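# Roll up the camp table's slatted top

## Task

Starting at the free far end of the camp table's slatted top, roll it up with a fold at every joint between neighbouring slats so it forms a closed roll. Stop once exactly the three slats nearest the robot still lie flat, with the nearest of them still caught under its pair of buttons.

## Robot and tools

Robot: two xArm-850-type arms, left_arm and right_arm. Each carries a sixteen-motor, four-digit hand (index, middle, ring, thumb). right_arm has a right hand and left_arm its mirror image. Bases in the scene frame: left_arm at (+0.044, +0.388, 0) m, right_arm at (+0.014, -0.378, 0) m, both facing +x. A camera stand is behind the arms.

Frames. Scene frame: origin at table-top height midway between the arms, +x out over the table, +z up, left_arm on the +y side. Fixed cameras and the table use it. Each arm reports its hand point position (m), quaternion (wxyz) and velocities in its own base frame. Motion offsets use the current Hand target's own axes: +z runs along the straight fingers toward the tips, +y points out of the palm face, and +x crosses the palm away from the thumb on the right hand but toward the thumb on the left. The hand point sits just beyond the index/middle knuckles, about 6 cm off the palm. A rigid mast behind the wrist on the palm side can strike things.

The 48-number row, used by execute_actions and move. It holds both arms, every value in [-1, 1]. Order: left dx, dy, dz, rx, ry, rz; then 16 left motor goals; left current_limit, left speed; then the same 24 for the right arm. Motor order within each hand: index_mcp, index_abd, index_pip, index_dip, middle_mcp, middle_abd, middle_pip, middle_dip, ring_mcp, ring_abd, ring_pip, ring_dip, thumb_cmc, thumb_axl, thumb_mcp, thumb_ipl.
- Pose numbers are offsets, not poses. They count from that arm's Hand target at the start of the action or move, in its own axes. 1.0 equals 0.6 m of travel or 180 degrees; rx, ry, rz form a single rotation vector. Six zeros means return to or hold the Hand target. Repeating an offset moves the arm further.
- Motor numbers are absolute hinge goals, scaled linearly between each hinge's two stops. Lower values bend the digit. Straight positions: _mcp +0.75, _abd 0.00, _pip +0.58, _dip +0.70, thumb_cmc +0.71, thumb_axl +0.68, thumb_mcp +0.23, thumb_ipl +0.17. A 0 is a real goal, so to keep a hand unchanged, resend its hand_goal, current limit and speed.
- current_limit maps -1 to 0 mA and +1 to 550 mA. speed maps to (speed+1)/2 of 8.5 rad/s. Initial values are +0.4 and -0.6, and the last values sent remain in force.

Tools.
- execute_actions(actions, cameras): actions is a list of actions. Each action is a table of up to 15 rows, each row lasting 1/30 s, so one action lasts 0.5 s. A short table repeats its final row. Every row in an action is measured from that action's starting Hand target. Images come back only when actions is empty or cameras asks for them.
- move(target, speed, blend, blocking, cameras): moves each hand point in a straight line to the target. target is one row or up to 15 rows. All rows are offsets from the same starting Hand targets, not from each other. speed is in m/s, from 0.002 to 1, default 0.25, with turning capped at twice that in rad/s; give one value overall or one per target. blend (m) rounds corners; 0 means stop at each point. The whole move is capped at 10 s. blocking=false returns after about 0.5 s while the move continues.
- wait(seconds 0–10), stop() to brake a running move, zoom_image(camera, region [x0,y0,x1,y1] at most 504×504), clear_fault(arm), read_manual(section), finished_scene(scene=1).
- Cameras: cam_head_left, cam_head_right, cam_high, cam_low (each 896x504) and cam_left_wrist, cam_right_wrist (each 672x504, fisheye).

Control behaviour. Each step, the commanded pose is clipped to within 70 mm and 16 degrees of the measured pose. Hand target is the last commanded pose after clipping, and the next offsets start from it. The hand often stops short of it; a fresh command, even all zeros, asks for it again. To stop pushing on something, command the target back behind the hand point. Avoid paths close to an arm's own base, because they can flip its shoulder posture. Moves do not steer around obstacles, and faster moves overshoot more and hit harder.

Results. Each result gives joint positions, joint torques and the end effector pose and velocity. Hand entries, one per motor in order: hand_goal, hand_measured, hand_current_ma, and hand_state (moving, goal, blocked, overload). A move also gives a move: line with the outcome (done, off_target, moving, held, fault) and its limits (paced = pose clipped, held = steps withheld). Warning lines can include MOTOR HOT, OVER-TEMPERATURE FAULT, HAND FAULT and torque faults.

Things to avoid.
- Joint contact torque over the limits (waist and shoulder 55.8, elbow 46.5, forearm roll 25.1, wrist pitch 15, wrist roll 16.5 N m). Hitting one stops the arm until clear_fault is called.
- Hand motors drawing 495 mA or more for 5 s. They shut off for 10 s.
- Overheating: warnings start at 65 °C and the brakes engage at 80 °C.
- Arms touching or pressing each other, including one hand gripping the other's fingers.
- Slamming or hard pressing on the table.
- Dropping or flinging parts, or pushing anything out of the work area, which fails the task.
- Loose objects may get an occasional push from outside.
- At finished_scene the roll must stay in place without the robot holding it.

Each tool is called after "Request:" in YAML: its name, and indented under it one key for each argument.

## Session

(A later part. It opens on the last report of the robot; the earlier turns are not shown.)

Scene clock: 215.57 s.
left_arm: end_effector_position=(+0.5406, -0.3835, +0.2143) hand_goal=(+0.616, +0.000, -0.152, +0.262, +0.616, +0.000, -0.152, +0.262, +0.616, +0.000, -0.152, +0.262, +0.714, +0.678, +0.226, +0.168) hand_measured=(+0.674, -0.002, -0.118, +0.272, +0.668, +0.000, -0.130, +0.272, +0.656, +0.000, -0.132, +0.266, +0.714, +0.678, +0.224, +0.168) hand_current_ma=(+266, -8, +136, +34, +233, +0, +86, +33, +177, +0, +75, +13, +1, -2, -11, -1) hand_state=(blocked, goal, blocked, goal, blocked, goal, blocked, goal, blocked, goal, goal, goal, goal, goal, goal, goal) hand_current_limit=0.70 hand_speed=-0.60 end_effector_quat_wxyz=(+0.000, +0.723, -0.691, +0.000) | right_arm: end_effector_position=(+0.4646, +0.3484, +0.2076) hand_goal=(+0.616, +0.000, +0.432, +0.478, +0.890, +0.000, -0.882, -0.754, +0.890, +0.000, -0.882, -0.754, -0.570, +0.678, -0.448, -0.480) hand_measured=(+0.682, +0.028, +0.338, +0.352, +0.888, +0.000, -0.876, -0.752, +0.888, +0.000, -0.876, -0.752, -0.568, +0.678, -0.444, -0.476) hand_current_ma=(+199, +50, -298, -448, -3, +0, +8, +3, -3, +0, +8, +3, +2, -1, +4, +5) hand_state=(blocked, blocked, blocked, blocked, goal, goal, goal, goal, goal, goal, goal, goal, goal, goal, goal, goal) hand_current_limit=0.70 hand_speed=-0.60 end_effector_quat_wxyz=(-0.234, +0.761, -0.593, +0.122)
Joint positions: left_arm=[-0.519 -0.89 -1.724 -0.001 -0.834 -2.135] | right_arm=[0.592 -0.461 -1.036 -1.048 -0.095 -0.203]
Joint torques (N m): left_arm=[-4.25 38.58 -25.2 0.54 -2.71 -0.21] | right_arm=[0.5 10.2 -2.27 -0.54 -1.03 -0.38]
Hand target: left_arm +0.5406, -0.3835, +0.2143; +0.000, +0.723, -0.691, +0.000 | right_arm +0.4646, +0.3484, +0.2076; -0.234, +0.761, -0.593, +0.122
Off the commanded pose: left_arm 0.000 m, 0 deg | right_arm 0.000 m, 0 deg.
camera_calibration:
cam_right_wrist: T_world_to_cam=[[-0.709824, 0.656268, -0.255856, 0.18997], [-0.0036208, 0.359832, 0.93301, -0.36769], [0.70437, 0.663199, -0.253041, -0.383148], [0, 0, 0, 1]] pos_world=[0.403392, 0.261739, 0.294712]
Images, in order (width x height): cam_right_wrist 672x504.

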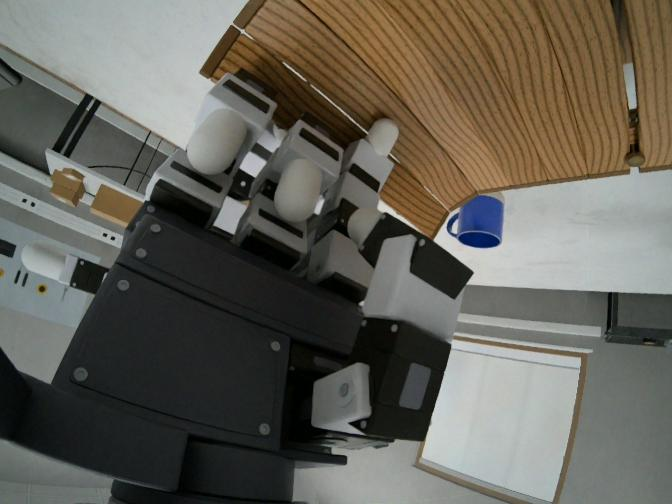

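Request:
move:
  target:
    - [0,0,0,0,0,0,0.616,0,-0.153,0.261,0.616,0,-0.153,0.261,0.616,0,-0.153,0.261,0.714,0.678,0.226,0.168,0.7,-0.6,-0.001,-0.005,-0.0086,0,0,0,0.616,0,0.431,0.478,0.89,0,-0.883,-0.754,0.89,0,-0.883,-0.754,-0.571,0.678,-0.449,-0.481,0.7,-0.6]
    - [0,0,0,0,0,0,0.616,0,-0.153,0.261,0.616,0,-0.153,0.261,0.616,0,-0.153,0.261,0.714,0.678,0.226,0.168,0.7,-0.6,-0.0035,0.0043,-0.0118,0,0,0,0.616,0,0.431,0.478,0.89,0,-0.883,-0.754,0.89,0,-0.883,-0.754,-0.571,0.678,-0.449,-0.481,0.7,-0.6]
  speed: 0.05
  cameras: ["cam_head_left","cam_low","cam_right_wrist"]

Request:
zoom_image:
  camera: "cam_head_left"
  region: [340, 180, 520, 340]

Request:
zoom_image:
  camera: "cam_low"
  region: [400, 140, 640, 300]

Scene clock: 219.07 s.
left_arm: end_effector_position=(+0.5406, -0.3835, +0.2143) hand_goal=(+0.616, +0.000, -0.152, +0.262, +0.616, +0.000, -0.152, +0.262, +0.616, +0.000, -0.152, +0.262, +0.714, +0.678, +0.226, +0.168) hand_measured=(+0.662, -0.002, -0.126, +0.268, +0.652, +0.000, -0.136, +0.268, +0.638, +0.000, -0.140, +0.264, +0.714, +0.678, +0.224, +0.168) hand_current_ma=(+203, -4, +99, +22, +154, +1, +59, +23, +91, +0, +48, +9, +1, -2, -11, -1) hand_state=(blocked, goal, blocked, goal, blocked, goal, goal, goal, blocked, goal, goal, goal, goal, goal, goal, goal) hand_current_limit=0.70 hand_speed=-0.60 end_effector_quat_wxyz=(+0.000, +0.723, -0.691, +0.000) | right_arm: end_effector_position=(+0.4586, +0.3484, +0.2126) hand_goal=(+0.616, +0.000, +0.432, +0.478, +0.890, +0.000, -0.882, -0.754, +0.890, +0.000, -0.882, -0.754, -0.570, +0.678, -0.448, -0.480) hand_measured=(+0.618, +0.010, +0.430, +0.476, +0.888, +0.000, -0.876, -0.752, +0.888, +0.000, -0.876, -0.752, -0.568, +0.678, -0.444, -0.476) hand_current_ma=(+1, +11, -1, -3, -3, +0, +8, +3, -3, +0, +8, +3, +2, -1, +4, +5) hand_state=(goal, goal, goal, goal, goal, goal, goal, goal, goal, goal, goal, goal, goal, goal, goal, goal) hand_current_limit=0.70 hand_speed=-0.60 end_effector_quat_wxyz=(-0.234, +0.761, -0.593, +0.122)
Joint positions: left_arm=[-0.519 -0.89 -1.724 -0.001 -0.834 -2.135] | right_arm=[0.598 -0.443 -1.023 -1.01 -0.101 -0.236]
Joint torques (N m): left_arm=[-0.05 34.17 -31.11 0.74 -0.19 -0.02] | right_arm=[-0.07 22.18 -10.59 0.02 0.94 0.38]
Hand target: left_arm +0.5406, -0.3835, +0.2143; +0.000, +0.723, -0.691, +0.000 | right_arm +0.4585, +0.3484, +0.2126; -0.234, +0.761, -0.593, +0.122
Off the commanded pose: left_arm 0.000 m, 0 deg | right_arm 0.000 m, 0 deg.
move: done
camera_calibration:
cam_right_wrist: T_world_to_cam=[[-0.709928, 0.656247, -0.255621, 0.186967], [-0.00327014, 0.359881, 0.932993, -0.372524], [0.704267, 0.663193, -0.253343, -0.377524], [0, 0, 0, 1]] pos_world=[0.397393, 0.261739, 0.299712]
Images, in order (width x height): cam_head_left 896x504, cam_low 896x504, cam_right_wrist 672x504.

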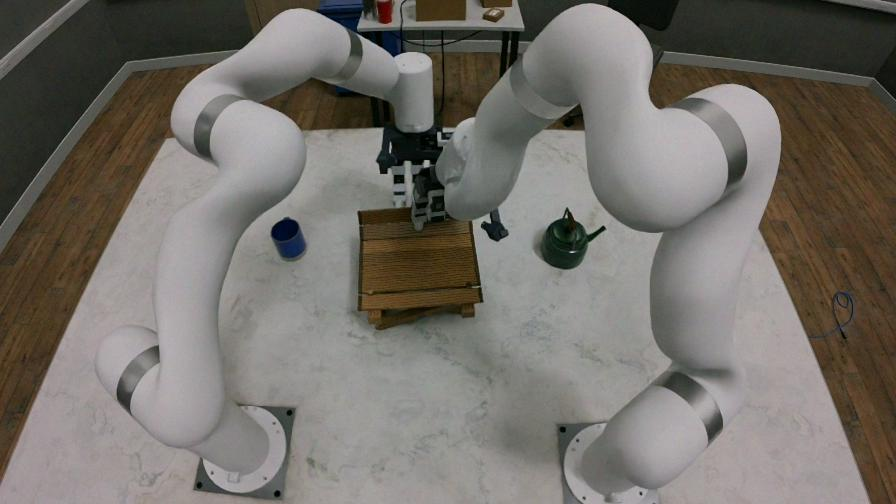

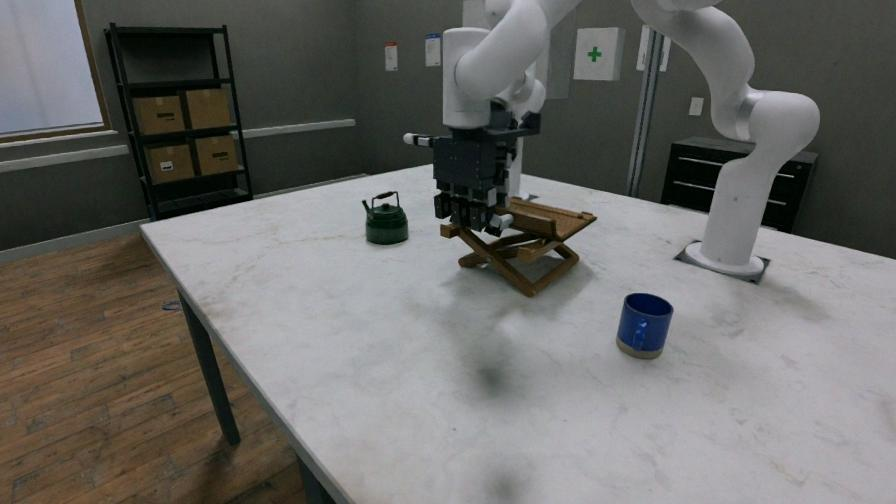

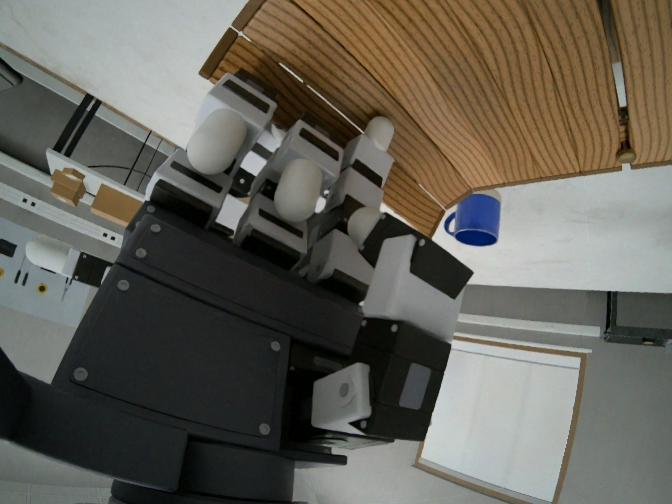

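Scaled by 2.800 from the camera's 896x504 image, which has a finer 1280x720 frame.

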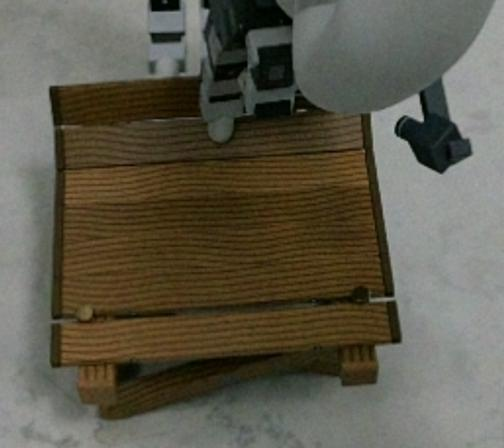

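Scaled by 2.100 from the camera's 896x504 image, which has a finer 1280x720 frame.

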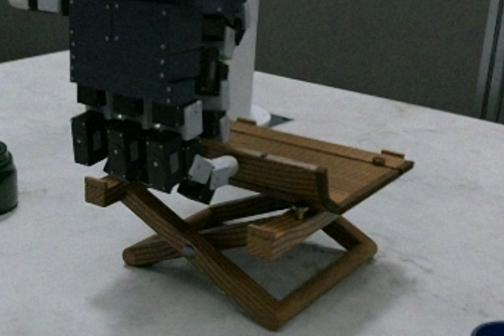

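Request:
move:
  target: [0,-0.05,0,0,0,0,0.616,0,-0.153,0.261,0.616,0,-0.153,0.261,0.616,0,-0.153,0.261,0.714,0.678,0.226,0.168,0.7,-0.6,0,0,0,0,0,0,0.616,0,0.431,0.478,0.89,0,-0.883,-0.754,0.89,0,-0.883,-0.754,-0.571,0.678,-0.449,-0.481,0.7,-0.6]
  speed: 0.05
  cameras: ["cam_head_left","cam_low","cam_left_wrist"]

Request:
zoom_image:
  camera: "cam_head_left"
  region: [340, 180, 520, 340]

Request:
zoom_image:
  camera: "cam_low"
  region: [400, 140, 640, 300]

Scene clock: 221.67 s.
left_arm: end_effector_position=(+0.5705, -0.3821, +0.2143) hand_goal=(+0.616, +0.000, -0.152, +0.262, +0.616, +0.000, -0.152, +0.262, +0.616, +0.000, -0.152, +0.262, +0.714, +0.678, +0.226, +0.168) hand_measured=(+0.622, -0.002, -0.144, +0.266, +0.624, +0.000, -0.146, +0.266, +0.624, +0.000, -0.144, +0.264, +0.714, +0.678, +0.224, +0.168) hand_current_ma=(+24, -4, +25, +10, +31, +1, +21, +13, +27, +0, +27, +9, +1, -2, -11, -1) hand_state=(goal, goal, goal, goal, goal, goal, goal, goal, goal, goal, goal, goal, goal, goal, goal, goal) hand_current_limit=0.70 hand_speed=-0.60 end_effector_quat_wxyz=(+0.000, +0.723, -0.691, +0.000) | right_arm: end_effector_position=(+0.4586, +0.3484, +0.2126) hand_goal=(+0.616, +0.000, +0.432, +0.478, +0.890, +0.000, -0.882, -0.754, +0.890, +0.000, -0.882, -0.754, -0.570, +0.678, -0.448, -0.480) hand_measured=(+0.620, +0.004, +0.430, +0.474, +0.888, +0.000, -0.876, -0.752, +0.888, +0.000, -0.876, -0.752, -0.568, +0.678, -0.444, -0.476) hand_current_ma=(+4, +4, -2, -4, -3, +0, +8, +3, -3, +0, +8, +3, +2, -1, +4, +5) hand_state=(goal, goal, goal, goal, goal, goal, goal, goal, goal, goal, goal, goal, goal, goal, goal, goal) hand_current_limit=0.70 hand_speed=-0.60 end_effector_quat_wxyz=(-0.234, +0.761, -0.593, +0.122)
Joint positions: left_arm=[-0.497 -0.961 -1.848 -0.001 -0.887 -2.114] | right_arm=[0.598 -0.443 -1.023 -1.01 -0.101 -0.236]
Joint torques (N m): left_arm=[2.75 32.19 -34.8 0.09 -0.95 0.31] | right_arm=[-0.77 16.24 -9.91 -0.13 0.17 0.04]
Hand target: left_arm +0.5705, -0.3821, +0.2143; +0.000, +0.723, -0.691, +0.000 | right_arm +0.4586, +0.3484, +0.2126; -0.234, +0.761, -0.593, +0.122
Off the commanded pose: left_arm 0.000 m, 0 deg | right_arm 0.000 m, 0 deg.
move: done
camera_calibration:
cam_left_wrist: T_world_to_cam=[[0.65005, 0.759892, -0.000493357, -0.110252], [0.549323, -0.46947, 0.691261, -0.676161], [0.525052, -0.449625, -0.722605, -0.185941], [0, 0, 0, 1]] pos_world=[0.540729, -0.317261, 0.332988]
Images, in order (width x height): cam_head_left 896x504, cam_low 896x504, cam_left_wrist 672x504.

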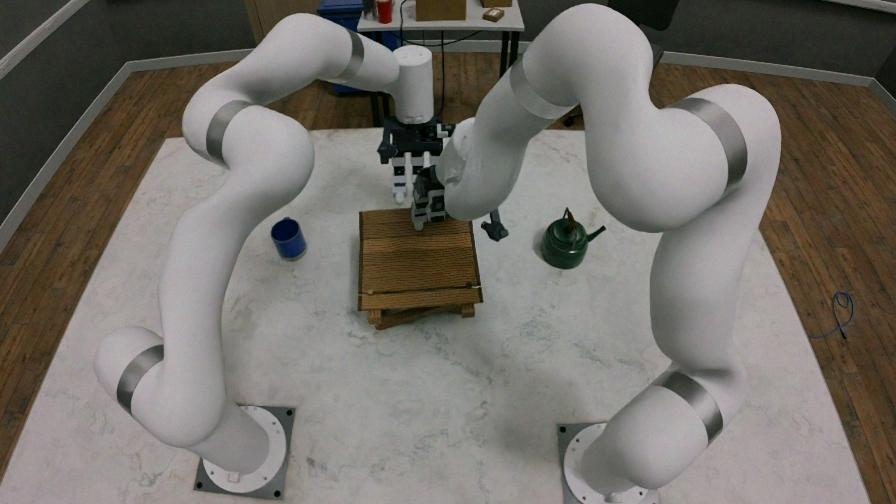

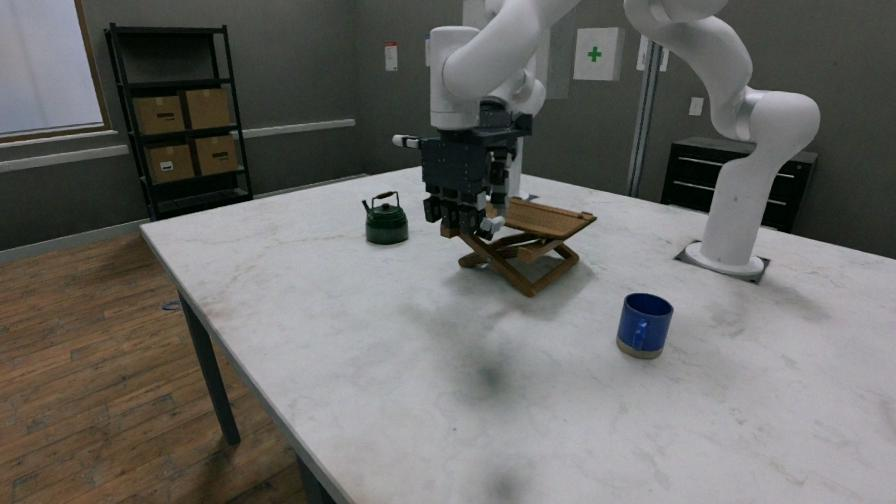

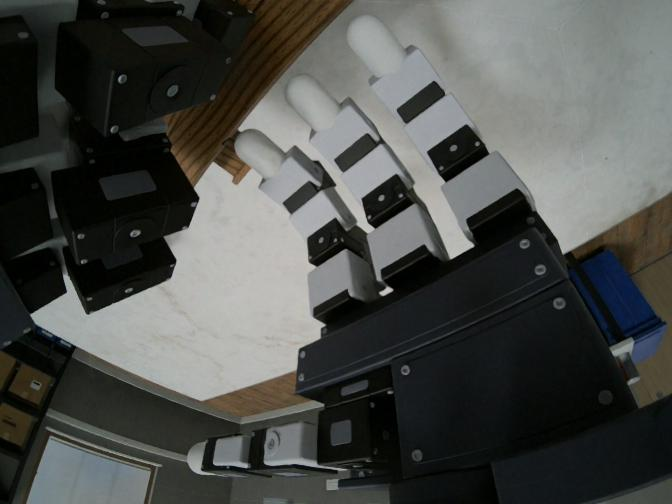

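Scaled by 2.800 from the camera's 896x504 image, which has a finer 1280x720 frame.

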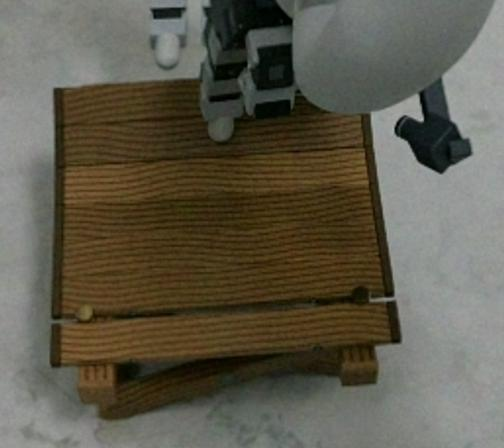

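Scaled by 2.100 from the camera's 896x504 image, which has a finer 1280x720 frame.

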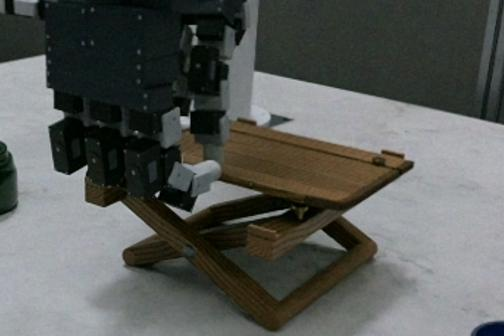

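Request:
move:
  target: [0,0,0,0,0,0,0.616,0,-0.153,0.261,0.616,0,-0.153,0.261,0.616,0,-0.153,0.261,0.714,0.678,0.226,0.168,0.7,-0.6,-0.1375,-0.0072,-0.078,0.1011,0.0597,0.0272,0.754,0,0.431,0.478,0.754,0,0.431,0.478,0.754,0,0.431,0.478,-0.571,0.678,-0.449,-0.481,0.7,-0.6]
  speed: 0.12
  cameras: ["all"]

Scene clock: 230.87 s.
left_arm: end_effector_position=(+0.5705, -0.3821, +0.2143) hand_goal=(+0.616, +0.000, -0.152, +0.262, +0.616, +0.000, -0.152, +0.262, +0.616, +0.000, -0.152, +0.262, +0.714, +0.678, +0.226, +0.168) hand_measured=(+0.622, -0.002, -0.144, +0.266, +0.624, +0.000, -0.146, +0.266, +0.624, +0.000, -0.144, +0.264, +0.714, +0.678, +0.224, +0.168) hand_current_ma=(+24, -4, +25, +10, +31, +1, +21, +13, +27, +0, +27, +9, +1, -2, -11, -1) hand_state=(goal, goal, goal, goal, goal, goal, goal, goal, goal, goal, goal, goal, goal, goal, goal, goal) hand_current_limit=0.70 hand_speed=-0.60 end_effector_quat_wxyz=(+0.000, +0.723, -0.691, +0.000) | right_arm: end_effector_position=(+0.4185, +0.4184, +0.2626) hand_goal=(+0.754, +0.000, +0.432, +0.478, +0.754, +0.000, +0.432, +0.478, +0.754, +0.000, +0.432, +0.478, -0.570, +0.678, -0.448, -0.480) hand_measured=(+0.738, -0.002, +0.428, +0.476, +0.748, +0.000, +0.426, +0.474, +0.748, +0.000, +0.426, +0.476, -0.568, +0.678, -0.444, -0.476) hand_current_ma=(-28, -2, -5, -3, -8, +0, -6, -3, -8, +0, -6, -3, +2, -1, +4, +5) hand_state=(goal, goal, goal, goal, goal, goal, goal, goal, goal, goal, goal, goal, goal, goal, goal, goal) hand_current_limit=0.70 hand_speed=-0.60 end_effector_quat_wxyz=(-0.299, +0.674, -0.617, +0.274)
Joint positions: left_arm=[-0.497 -0.962 -1.848 -0.001 -0.887 -2.114] | right_arm=[0.887 -0.336 -0.957 -1.628 -0.562 0.671]
Joint torques (N m): left_arm=[0.67 34.91 -33.71 -0.42 -0.7 0.31] | right_arm=[1.44 21.17 -12.68 -0.71 -1.27 0.27]
Hand target: left_arm +0.5705, -0.3821, +0.2143; +0.000, +0.723, -0.691, +0.000 | right_arm +0.4185, +0.4185, +0.2626; -0.299, +0.674, -0.617, +0.274
Off the commanded pose: left_arm 0.000 m, 0 deg | right_arm 0.000 m, 0 deg.
move: done
camera_calibration:
cam_left_wrist: T_world_to_cam=[[0.65005, 0.759892, -0.000493357, -0.110252], [0.549323, -0.46947, 0.691261, -0.676161], [0.525052, -0.449625, -0.722605, -0.185941], [0, 0, 0, 1]] pos_world=[0.540729, -0.317261, 0.332988]
cam_right_wrist: T_world_to_cam=[[-0.451249, 0.759135, -0.469135, 0.0301594], [-0.222191, 0.413571, 0.882944, -0.362252], [0.864295, 0.502665, -0.017951, -0.44481], [0, 0, 0, 1]] pos_world=[0.317568, 0.350513, 0.326012]

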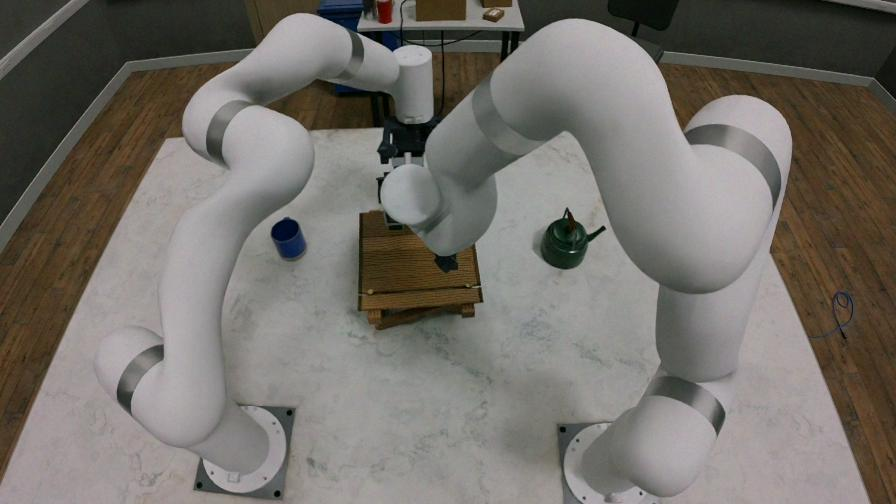

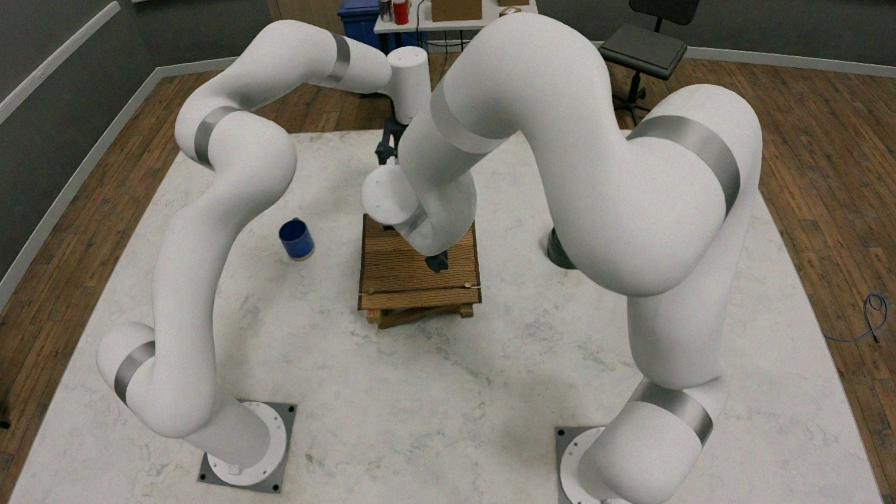

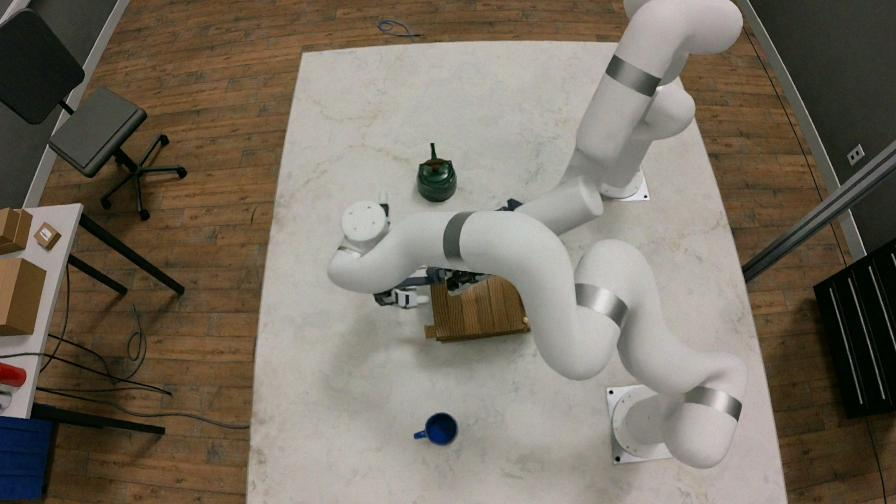

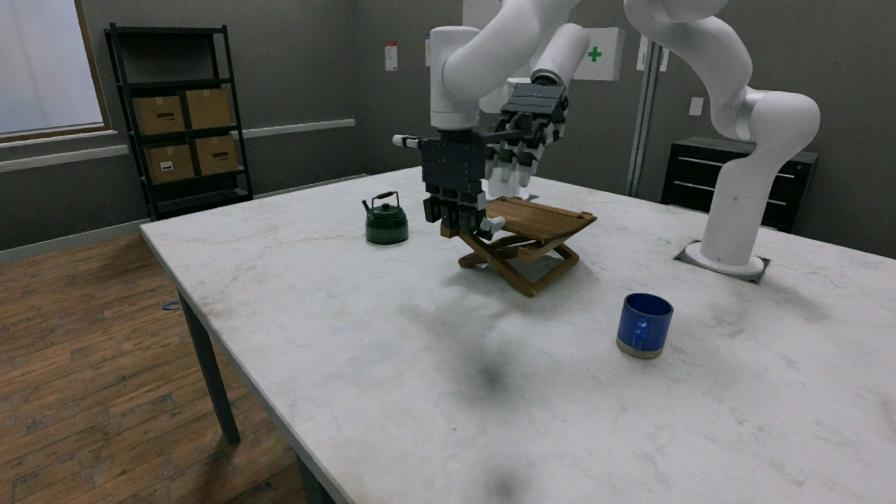

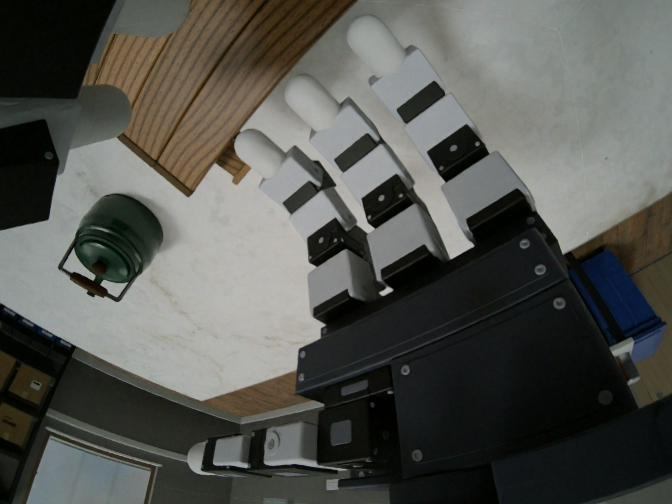

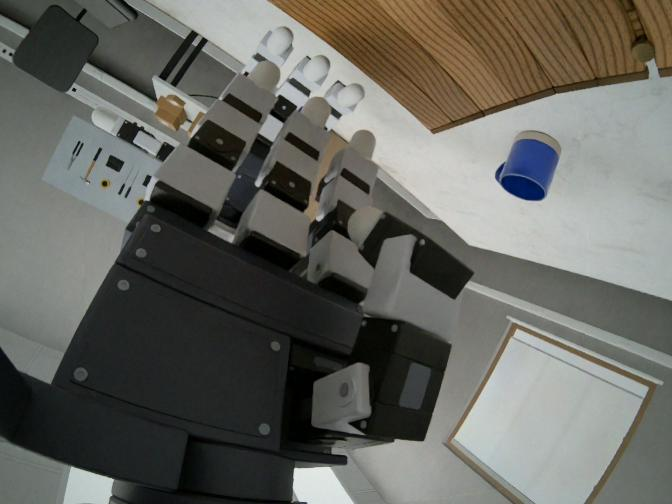

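Request:
move:
  target:
    - [0,0,0.0888,0,0,0,0.616,0,-0.153,0.261,0.616,0,-0.153,0.261,0.616,0,-0.153,0.261,0.714,0.678,0.226,0.168,0.7,-0.6,-0.0042,0.0953,0.0803,0,0,0,0.754,0,0.431,0.478,0.754,0,0.431,0.478,0.754,0,0.431,0.478,-0.571,0.678,-0.449,-0.481,0.7,-0.6]
    - [0,0.0358,0.0888,0,0,0,0.616,0,-0.153,0.261,0.616,0,-0.153,0.261,0.616,0,-0.153,0.261,0.714,0.678,0.226,0.168,0.7,-0.6,-0.0042,0.1114,0.0948,0,0,0,0.754,0,0.431,0.478,0.754,0,0.431,0.478,0.754,0,0.431,0.478,-0.571,0.678,-0.449,-0.481,0.7,-0.6]
  speed: 0.08
  cameras: ["cam_head_left","cam_low","cam_left_wrist","cam_right_wrist"]

Request:
zoom_image:
  camera: "cam_right_wrist"
  region: [230, 0, 560, 220]

Request:
zoom_image:
  camera: "cam_head_left"
  region: [340, 180, 520, 340]

Scene clock: 234.87 s.
left_arm: end_effector_position=(+0.5491, -0.3832, +0.1610) hand_goal=(+0.616, +0.000, -0.152, +0.262, +0.616, +0.000, -0.152, +0.262, +0.616, +0.000, -0.152, +0.262, +0.714, +0.678, +0.226, +0.168) hand_measured=(+0.622, +0.002, -0.152, +0.260, +0.624, +0.000, -0.146, +0.266, +0.622, +0.000, -0.144, +0.264, +0.714, +0.678, +0.224, +0.168) hand_current_ma=(+22, +3, -2, -7, +28, +1, +21, +13, +25, +0, +27, +9, +1, -2, -11, -1) hand_state=(goal, goal, goal, goal, goal, goal, goal, goal, goal, goal, goal, goal, goal, goal, goal, goal) hand_current_limit=0.70 hand_speed=-0.60 end_effector_quat_wxyz=(+0.000, +0.723, -0.691, +0.000) | right_arm: end_effector_position=(+0.4156, +0.4207, +0.1749) hand_goal=(+0.754, +0.000, +0.432, +0.478, +0.754, +0.000, +0.432, +0.478, +0.754, +0.000, +0.432, +0.478, -0.570, +0.678, -0.448, -0.480) hand_measured=(+0.776, -0.002, +0.438, +0.476, +0.778, +0.000, +0.442, +0.480, +0.782, +0.000, +0.440, +0.476, -0.568, +0.678, -0.444, -0.476) hand_current_ma=(+45, -2, +8, -1, +54, +0, +15, +1, +63, +0, +10, -3, +2, -1, +4, +5) hand_state=(blocked, goal, goal, goal, blocked, goal, goal, goal, blocked, goal, goal, goal, goal, goal, goal, goal) hand_current_limit=0.70 hand_speed=-0.60 end_effector_quat_wxyz=(-0.299, +0.674, -0.617, +0.274)
Joint positions: left_arm=[-0.513 -0.974 -1.742 -0.001 -0.768 -2.129] | right_arm=[0.895 -0.488 -0.923 -1.9 -0.602 1.003]
Joint torques (N m): left_arm=[-0.91 37.08 -29.01 1.24 0.65 -0.29] | right_arm=[-5.95 14.19 -9.1 -0.54 -0.37 0.49]
Hand target: left_arm +0.5491, -0.3832, +0.1610; +0.000, +0.723, -0.691, +0.000 | right_arm +0.4157, +0.4207, +0.1749; -0.299, +0.674, -0.617, +0.274
Off the commanded pose: left_arm 0.000 m, 0 deg | right_arm 0.000 m, 0 deg.
move: done
camera_calibration:
cam_left_wrist: T_world_to_cam=[[0.649973, 0.759957, -0.000591237, -0.0954431], [0.549414, -0.469362, 0.691263, -0.628091], [0.525053, -0.449627, -0.722603, -0.213715], [0, 0, 0, 1]] pos_world=[0.519329, -0.318361, 0.279688]
cam_right_wrist: T_world_to_cam=[[-0.451289, 0.759111, -0.469136, -0.0140171], [-0.222115, 0.413617, 0.882942, -0.286453], [0.864293, 0.502664, -0.0180509, -0.44501], [0, 0, 0, 1]] pos_world=[0.314668, 0.352813, 0.238312]
Images, in order (width x height): cam_head_left 896x504, cam_low 896x504, cam_left_wrist 672x504, cam_right_wrist 672x504.

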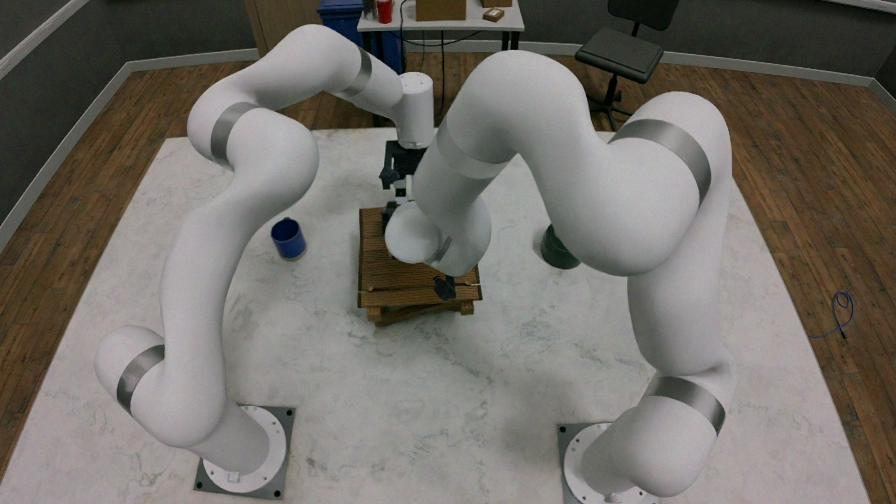

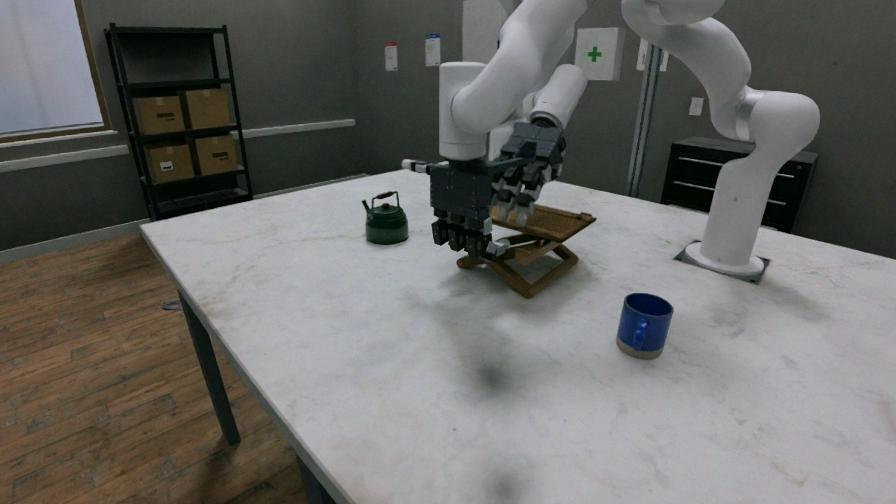

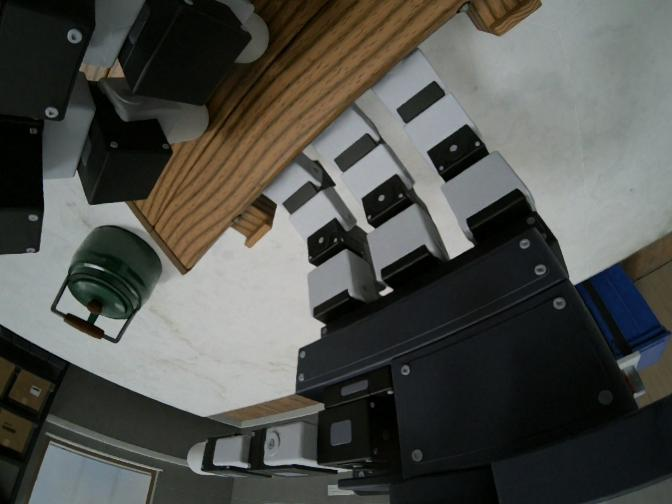

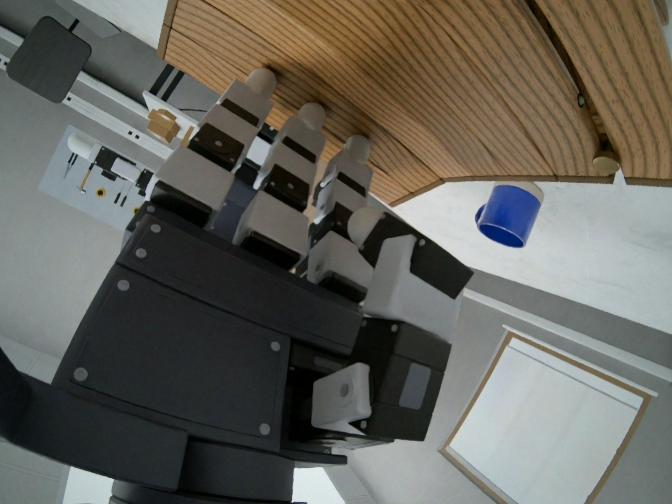

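Scaled by 1.527 from the camera's 672x504 image, which has a finer 960x720 frame.

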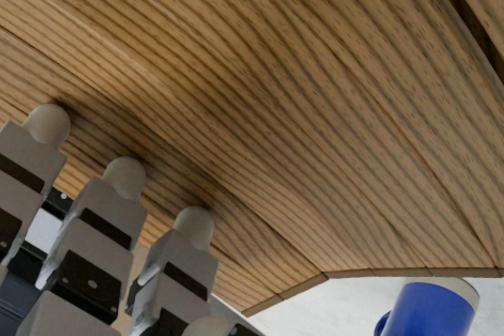

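Scaled by 2.800 from the camera's 896x504 image, which has a finer 1280x720 frame.

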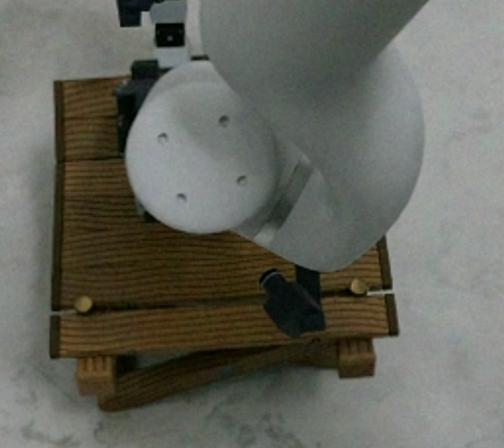

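Request:
zoom_image:
  camera: "cam_right_wrist"
  region: [250, 50, 460, 220]

Scaled by 2.400 from the camera's 672x504 image, which has a finer 960x720 frame.

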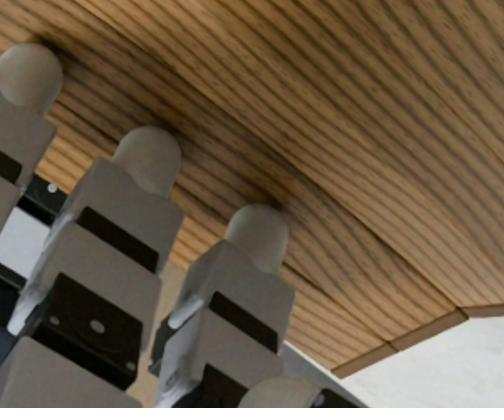

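Request:
move:
  target:
    - [0,0,0,0,0,0,0.616,0,-0.153,0.261,0.616,0,-0.153,0.261,0.616,0,-0.153,0.261,0.714,0.678,0.226,0.168,0.7,-0.6,0,-0.0099,-0.0089,0,0,0,0.754,0,0.431,0.478,0.754,0,0.431,0.478,0.754,0,0.431,0.478,-0.571,0.678,-0.449,-0.481,0.7,-0.6]
    - [0,0,0,0,0,0,0.616,0,-0.153,0.261,0.616,0,-0.153,0.261,0.616,0,-0.153,0.261,0.714,0.678,0.226,0.168,0.7,-0.6,0.0012,-0.0187,0.0009,0,0,0,0.754,0,0.431,0.478,0.754,0,0.431,0.478,0.754,0,0.431,0.478,-0.571,0.678,-0.449,-0.481,0.7,-0.6]
    - [0,0,0,0,0,0,0.616,0,-0.153,0.261,0.616,0,-0.153,0.261,0.616,0,-0.153,0.261,0.714,0.678,0.226,0.168,0.7,-0.6,0.0012,-0.0113,0.0076,0,0,0,0.754,0,0.431,0.478,0.754,0,0.431,0.478,0.754,0,0.431,0.478,-0.571,0.678,-0.449,-0.481,0.7,-0.6]
  speed: 0.05
  cameras: ["cam_right_wrist"]

Request:
zoom_image:
  camera: "cam_right_wrist"
  region: [250, 50, 460, 220]

Scene clock: 240.27 s.
left_arm: end_effector_position=(+0.5491, -0.3832, +0.1610) hand_goal=(+0.616, +0.000, -0.152, +0.262, +0.616, +0.000, -0.152, +0.262, +0.616, +0.000, -0.152, +0.262, +0.714, +0.678, +0.226, +0.168) hand_measured=(+0.622, +0.002, -0.152, +0.260, +0.624, +0.000, -0.146, +0.266, +0.622, +0.000, -0.144, +0.264, +0.714, +0.678, +0.224, +0.168) hand_current_ma=(+22, +3, -2, -7, +28, +1, +21, +13, +25, +0, +27, +9, +1, -2, -11, -1) hand_state=(goal, goal, goal, goal, goal, goal, goal, goal, goal, goal, goal, goal, goal, goal, goal, goal) hand_current_limit=0.70 hand_speed=-0.60 end_effector_quat_wxyz=(+0.000, +0.723, -0.691, +0.000) | right_arm: end_effector_position=(+0.4237, +0.4207, +0.1769) hand_goal=(+0.754, +0.000, +0.432, +0.478, +0.754, +0.000, +0.432, +0.478, +0.754, +0.000, +0.432, +0.478, -0.570, +0.678, -0.448, -0.480) hand_measured=(+0.774, -0.002, +0.438, +0.478, +0.774, +0.000, +0.438, +0.478, +0.776, +0.000, +0.438, +0.476, -0.568, +0.678, -0.444, -0.476) hand_current_ma=(+39, -1, +6, +0, +43, +0, +6, +0, +47, +0, +6, -2, +2, -1, +4, +5) hand_state=(goal, goal, goal, goal, blocked, goal, goal, goal, blocked, goal, goal, goal, goal, goal, goal, goal) hand_current_limit=0.70 hand_speed=-0.60 end_effector_quat_wxyz=(-0.299, +0.674, -0.617, +0.274)
Joint positions: left_arm=[-0.513 -0.974 -1.742 -0.001 -0.768 -2.129] | right_arm=[0.882 -0.493 -0.938 -1.9 -0.594 0.99]
Joint torques (N m): left_arm=[-2.03 39.22 -27.57 1.47 0.48 -0.21] | right_arm=[-6.4 14.8 -8.18 -0.48 -0.22 0.58]
Hand target: left_arm +0.5491, -0.3832, +0.1610; +0.000, +0.723, -0.691, +0.000 | right_arm +0.4236, +0.4207, +0.1769; -0.299, +0.674, -0.617, +0.274
Off the commanded pose: left_arm 0.000 m, 0 deg | right_arm 0.000 m, 0 deg.
move: done
camera_calibration:
cam_right_wrist: T_world_to_cam=[[-0.451158, 0.759163, -0.469177, -0.00951928], [-0.22227, 0.413572, 0.882924, -0.286372], [0.864322, 0.502622, -0.0178475, -0.451931], [0, 0, 0, 1]] pos_world=[0.322668, 0.352813, 0.240312]
Images, in order (width x height): cam_right_wrist 672x504.

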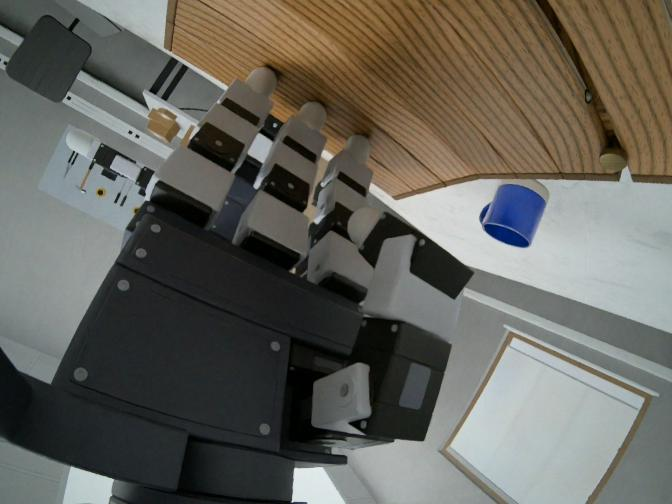

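Scaled by 2.400 from the camera's 672x504 image, which has a finer 960x720 frame.

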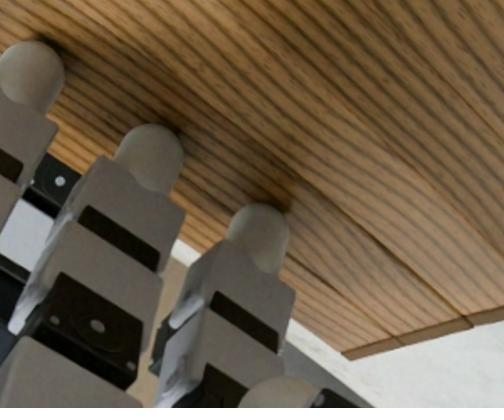

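Request:
move:
  target:
    - [0,0.0017,-0.0717,0,0,0,0.616,0,-0.153,0.261,0.616,0,-0.153,0.261,0.616,0,-0.153,0.261,0.714,0.678,0.226,0.168,0.7,-0.6,0,0,0,0,0,0,0.754,0,0.431,0.478,0.754,0,0.431,0.478,0.754,0,0.431,0.478,-0.571,0.678,-0.449,-0.481,0.7,-0.6]
    - [0,0.0142,-0.0888,0,0,0,0.616,0,-0.153,0.261,0.616,0,-0.153,0.261,0.616,0,-0.153,0.261,0.714,0.678,0.226,0.168,0.7,-0.6,0,0,0,0,0,0,0.754,0,0.431,0.478,0.754,0,0.431,0.478,0.754,0,0.431,0.478,-0.571,0.678,-0.449,-0.481,0.7,-0.6]
  speed: 0.05
  cameras: ["cam_head_left","cam_low","cam_left_wrist","cam_right_wrist"]

Request:
zoom_image:
  camera: "cam_right_wrist"
  region: [150, 0, 460, 220]

Request:
zoom_image:
  camera: "cam_low"
  region: [400, 140, 640, 300]

Scene clock: 243.40 s.
left_arm: end_effector_position=(+0.5406, -0.3835, +0.2142) hand_goal=(+0.616, +0.000, -0.152, +0.262, +0.616, +0.000, -0.152, +0.262, +0.616, +0.000, -0.152, +0.262, +0.714, +0.678, +0.226, +0.168) hand_measured=(+0.694, +0.002, -0.108, +0.276, +0.670, +0.000, -0.132, +0.274, +0.634, +0.000, -0.144, +0.266, +0.714, +0.678, +0.224, +0.168) hand_current_ma=(+371, +4, +179, +50, +243, +1, +74, +42, +75, +0, +31, +13, +1, -2, -11, -1) hand_state=(blocked, goal, blocked, goal, blocked, goal, goal, goal, goal, goal, goal, goal, goal, goal, goal, goal) hand_current_limit=0.70 hand_speed=-0.60 end_effector_quat_wxyz=(+0.000, +0.723, -0.691, +0.000) | right_arm: end_effector_position=(+0.4237, +0.4207, +0.1769) hand_goal=(+0.754, +0.000, +0.432, +0.478, +0.754, +0.000, +0.432, +0.478, +0.754, +0.000, +0.432, +0.478, -0.570, +0.678, -0.448, -0.480) hand_measured=(+0.764, -0.002, +0.438, +0.480, +0.766, +0.000, +0.436, +0.478, +0.768, +0.000, +0.434, +0.476, -0.568, +0.678, -0.444, -0.476) hand_current_ma=(+15, -1, +7, +1, +20, +0, +5, +0, +25, +0, +3, -1, +2, -1, +4, +5) hand_state=(goal, goal, goal, goal, goal, goal, goal, goal, goal, goal, goal, goal, goal, goal, goal, goal) hand_current_limit=0.70 hand_speed=-0.60 end_effector_quat_wxyz=(-0.299, +0.674, -0.617, +0.274)
Joint positions: left_arm=[-0.519 -0.89 -1.724 -0.001 -0.834 -2.135] | right_arm=[0.882 -0.493 -0.938 -1.9 -0.594 0.99]
Joint torques (N m): left_arm=[-4.41 41.87 -23.72 0.3 -2.84 0.04] | right_arm=[0.46 17.69 -11.13 -0.26 0.25 0.41]
Hand target: left_arm +0.5406, -0.3835, +0.2143; +0.000, +0.723, -0.691, +0.000 | right_arm +0.4236, +0.4207, +0.1769; -0.299, +0.674, -0.617, +0.274
Off the commanded pose: left_arm 0.000 m, 0 deg | right_arm 0.000 m, 0 deg.
move: done
camera_calibration:
cam_left_wrist: T_world_to_cam=[[0.65005, 0.759892, -0.000493357, -0.0897519], [0.549323, -0.46947, 0.691261, -0.660394], [0.525052, -0.449625, -0.722605, -0.170871], [0, 0, 0, 1]] pos_world=[0.510829, -0.318661, 0.332988]
cam_right_wrist: T_world_to_cam=[[-0.451158, 0.759163, -0.469177, -0.00951928], [-0.22227, 0.413572, 0.882924, -0.286372], [0.864322, 0.502622, -0.0178475, -0.451931], [0, 0, 0, 1]] pos_world=[0.322668, 0.352813, 0.240312]
Images, in order (width x height): cam_head_left 896x504, cam_low 896x504, cam_left_wrist 672x504, cam_right_wrist 672x504.

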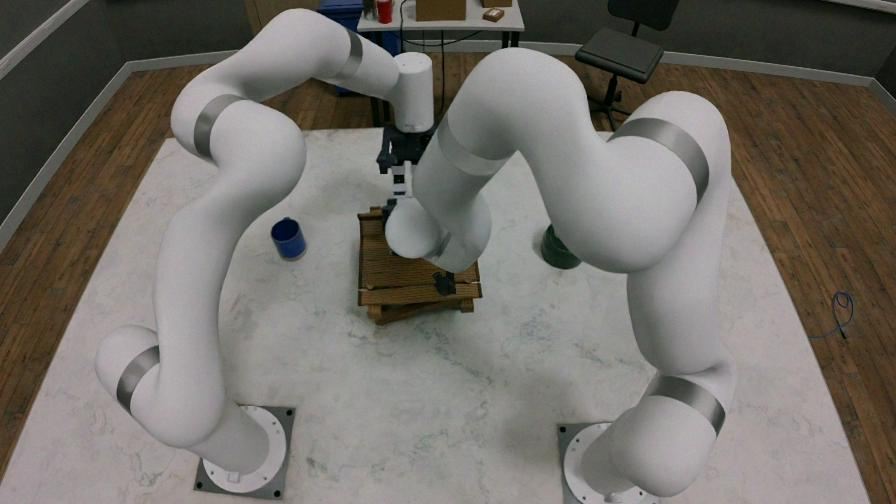

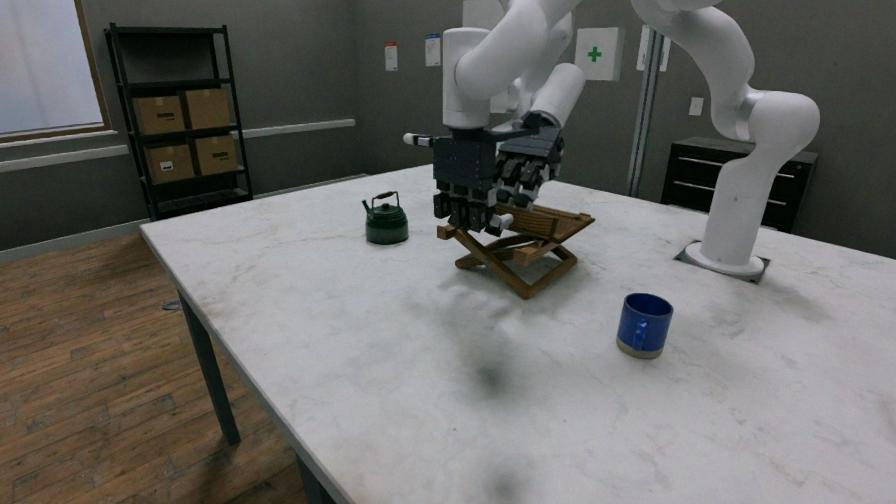

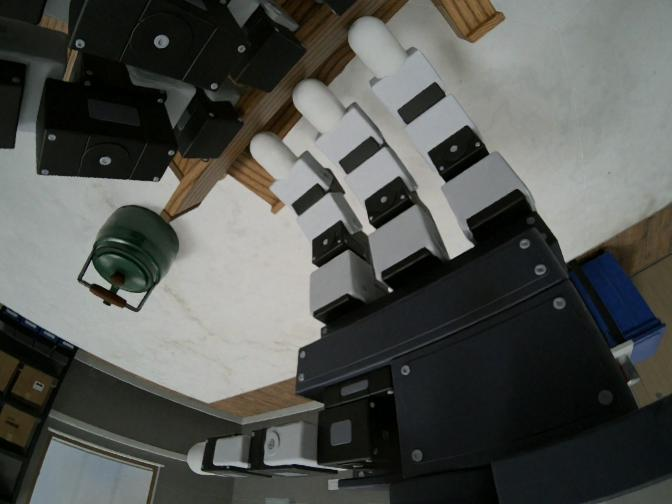

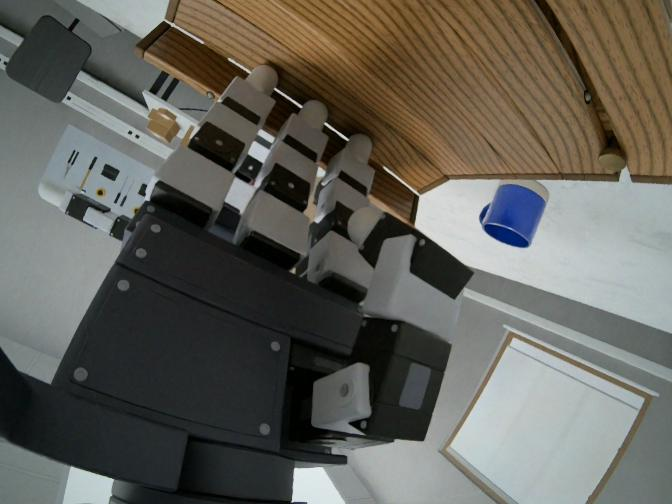

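Scaled by 1.626 from the camera's 672x504 image, which has a finer 960x720 frame.

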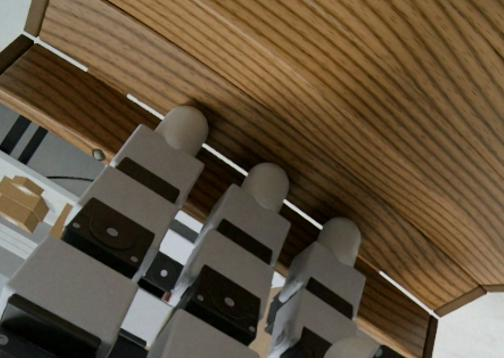

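Scaled by 2.100 from the camera's 896x504 image, which has a finer 1280x720 frame.

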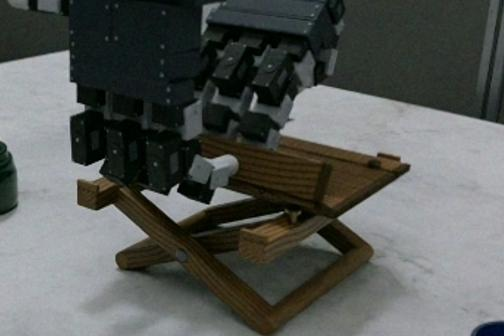

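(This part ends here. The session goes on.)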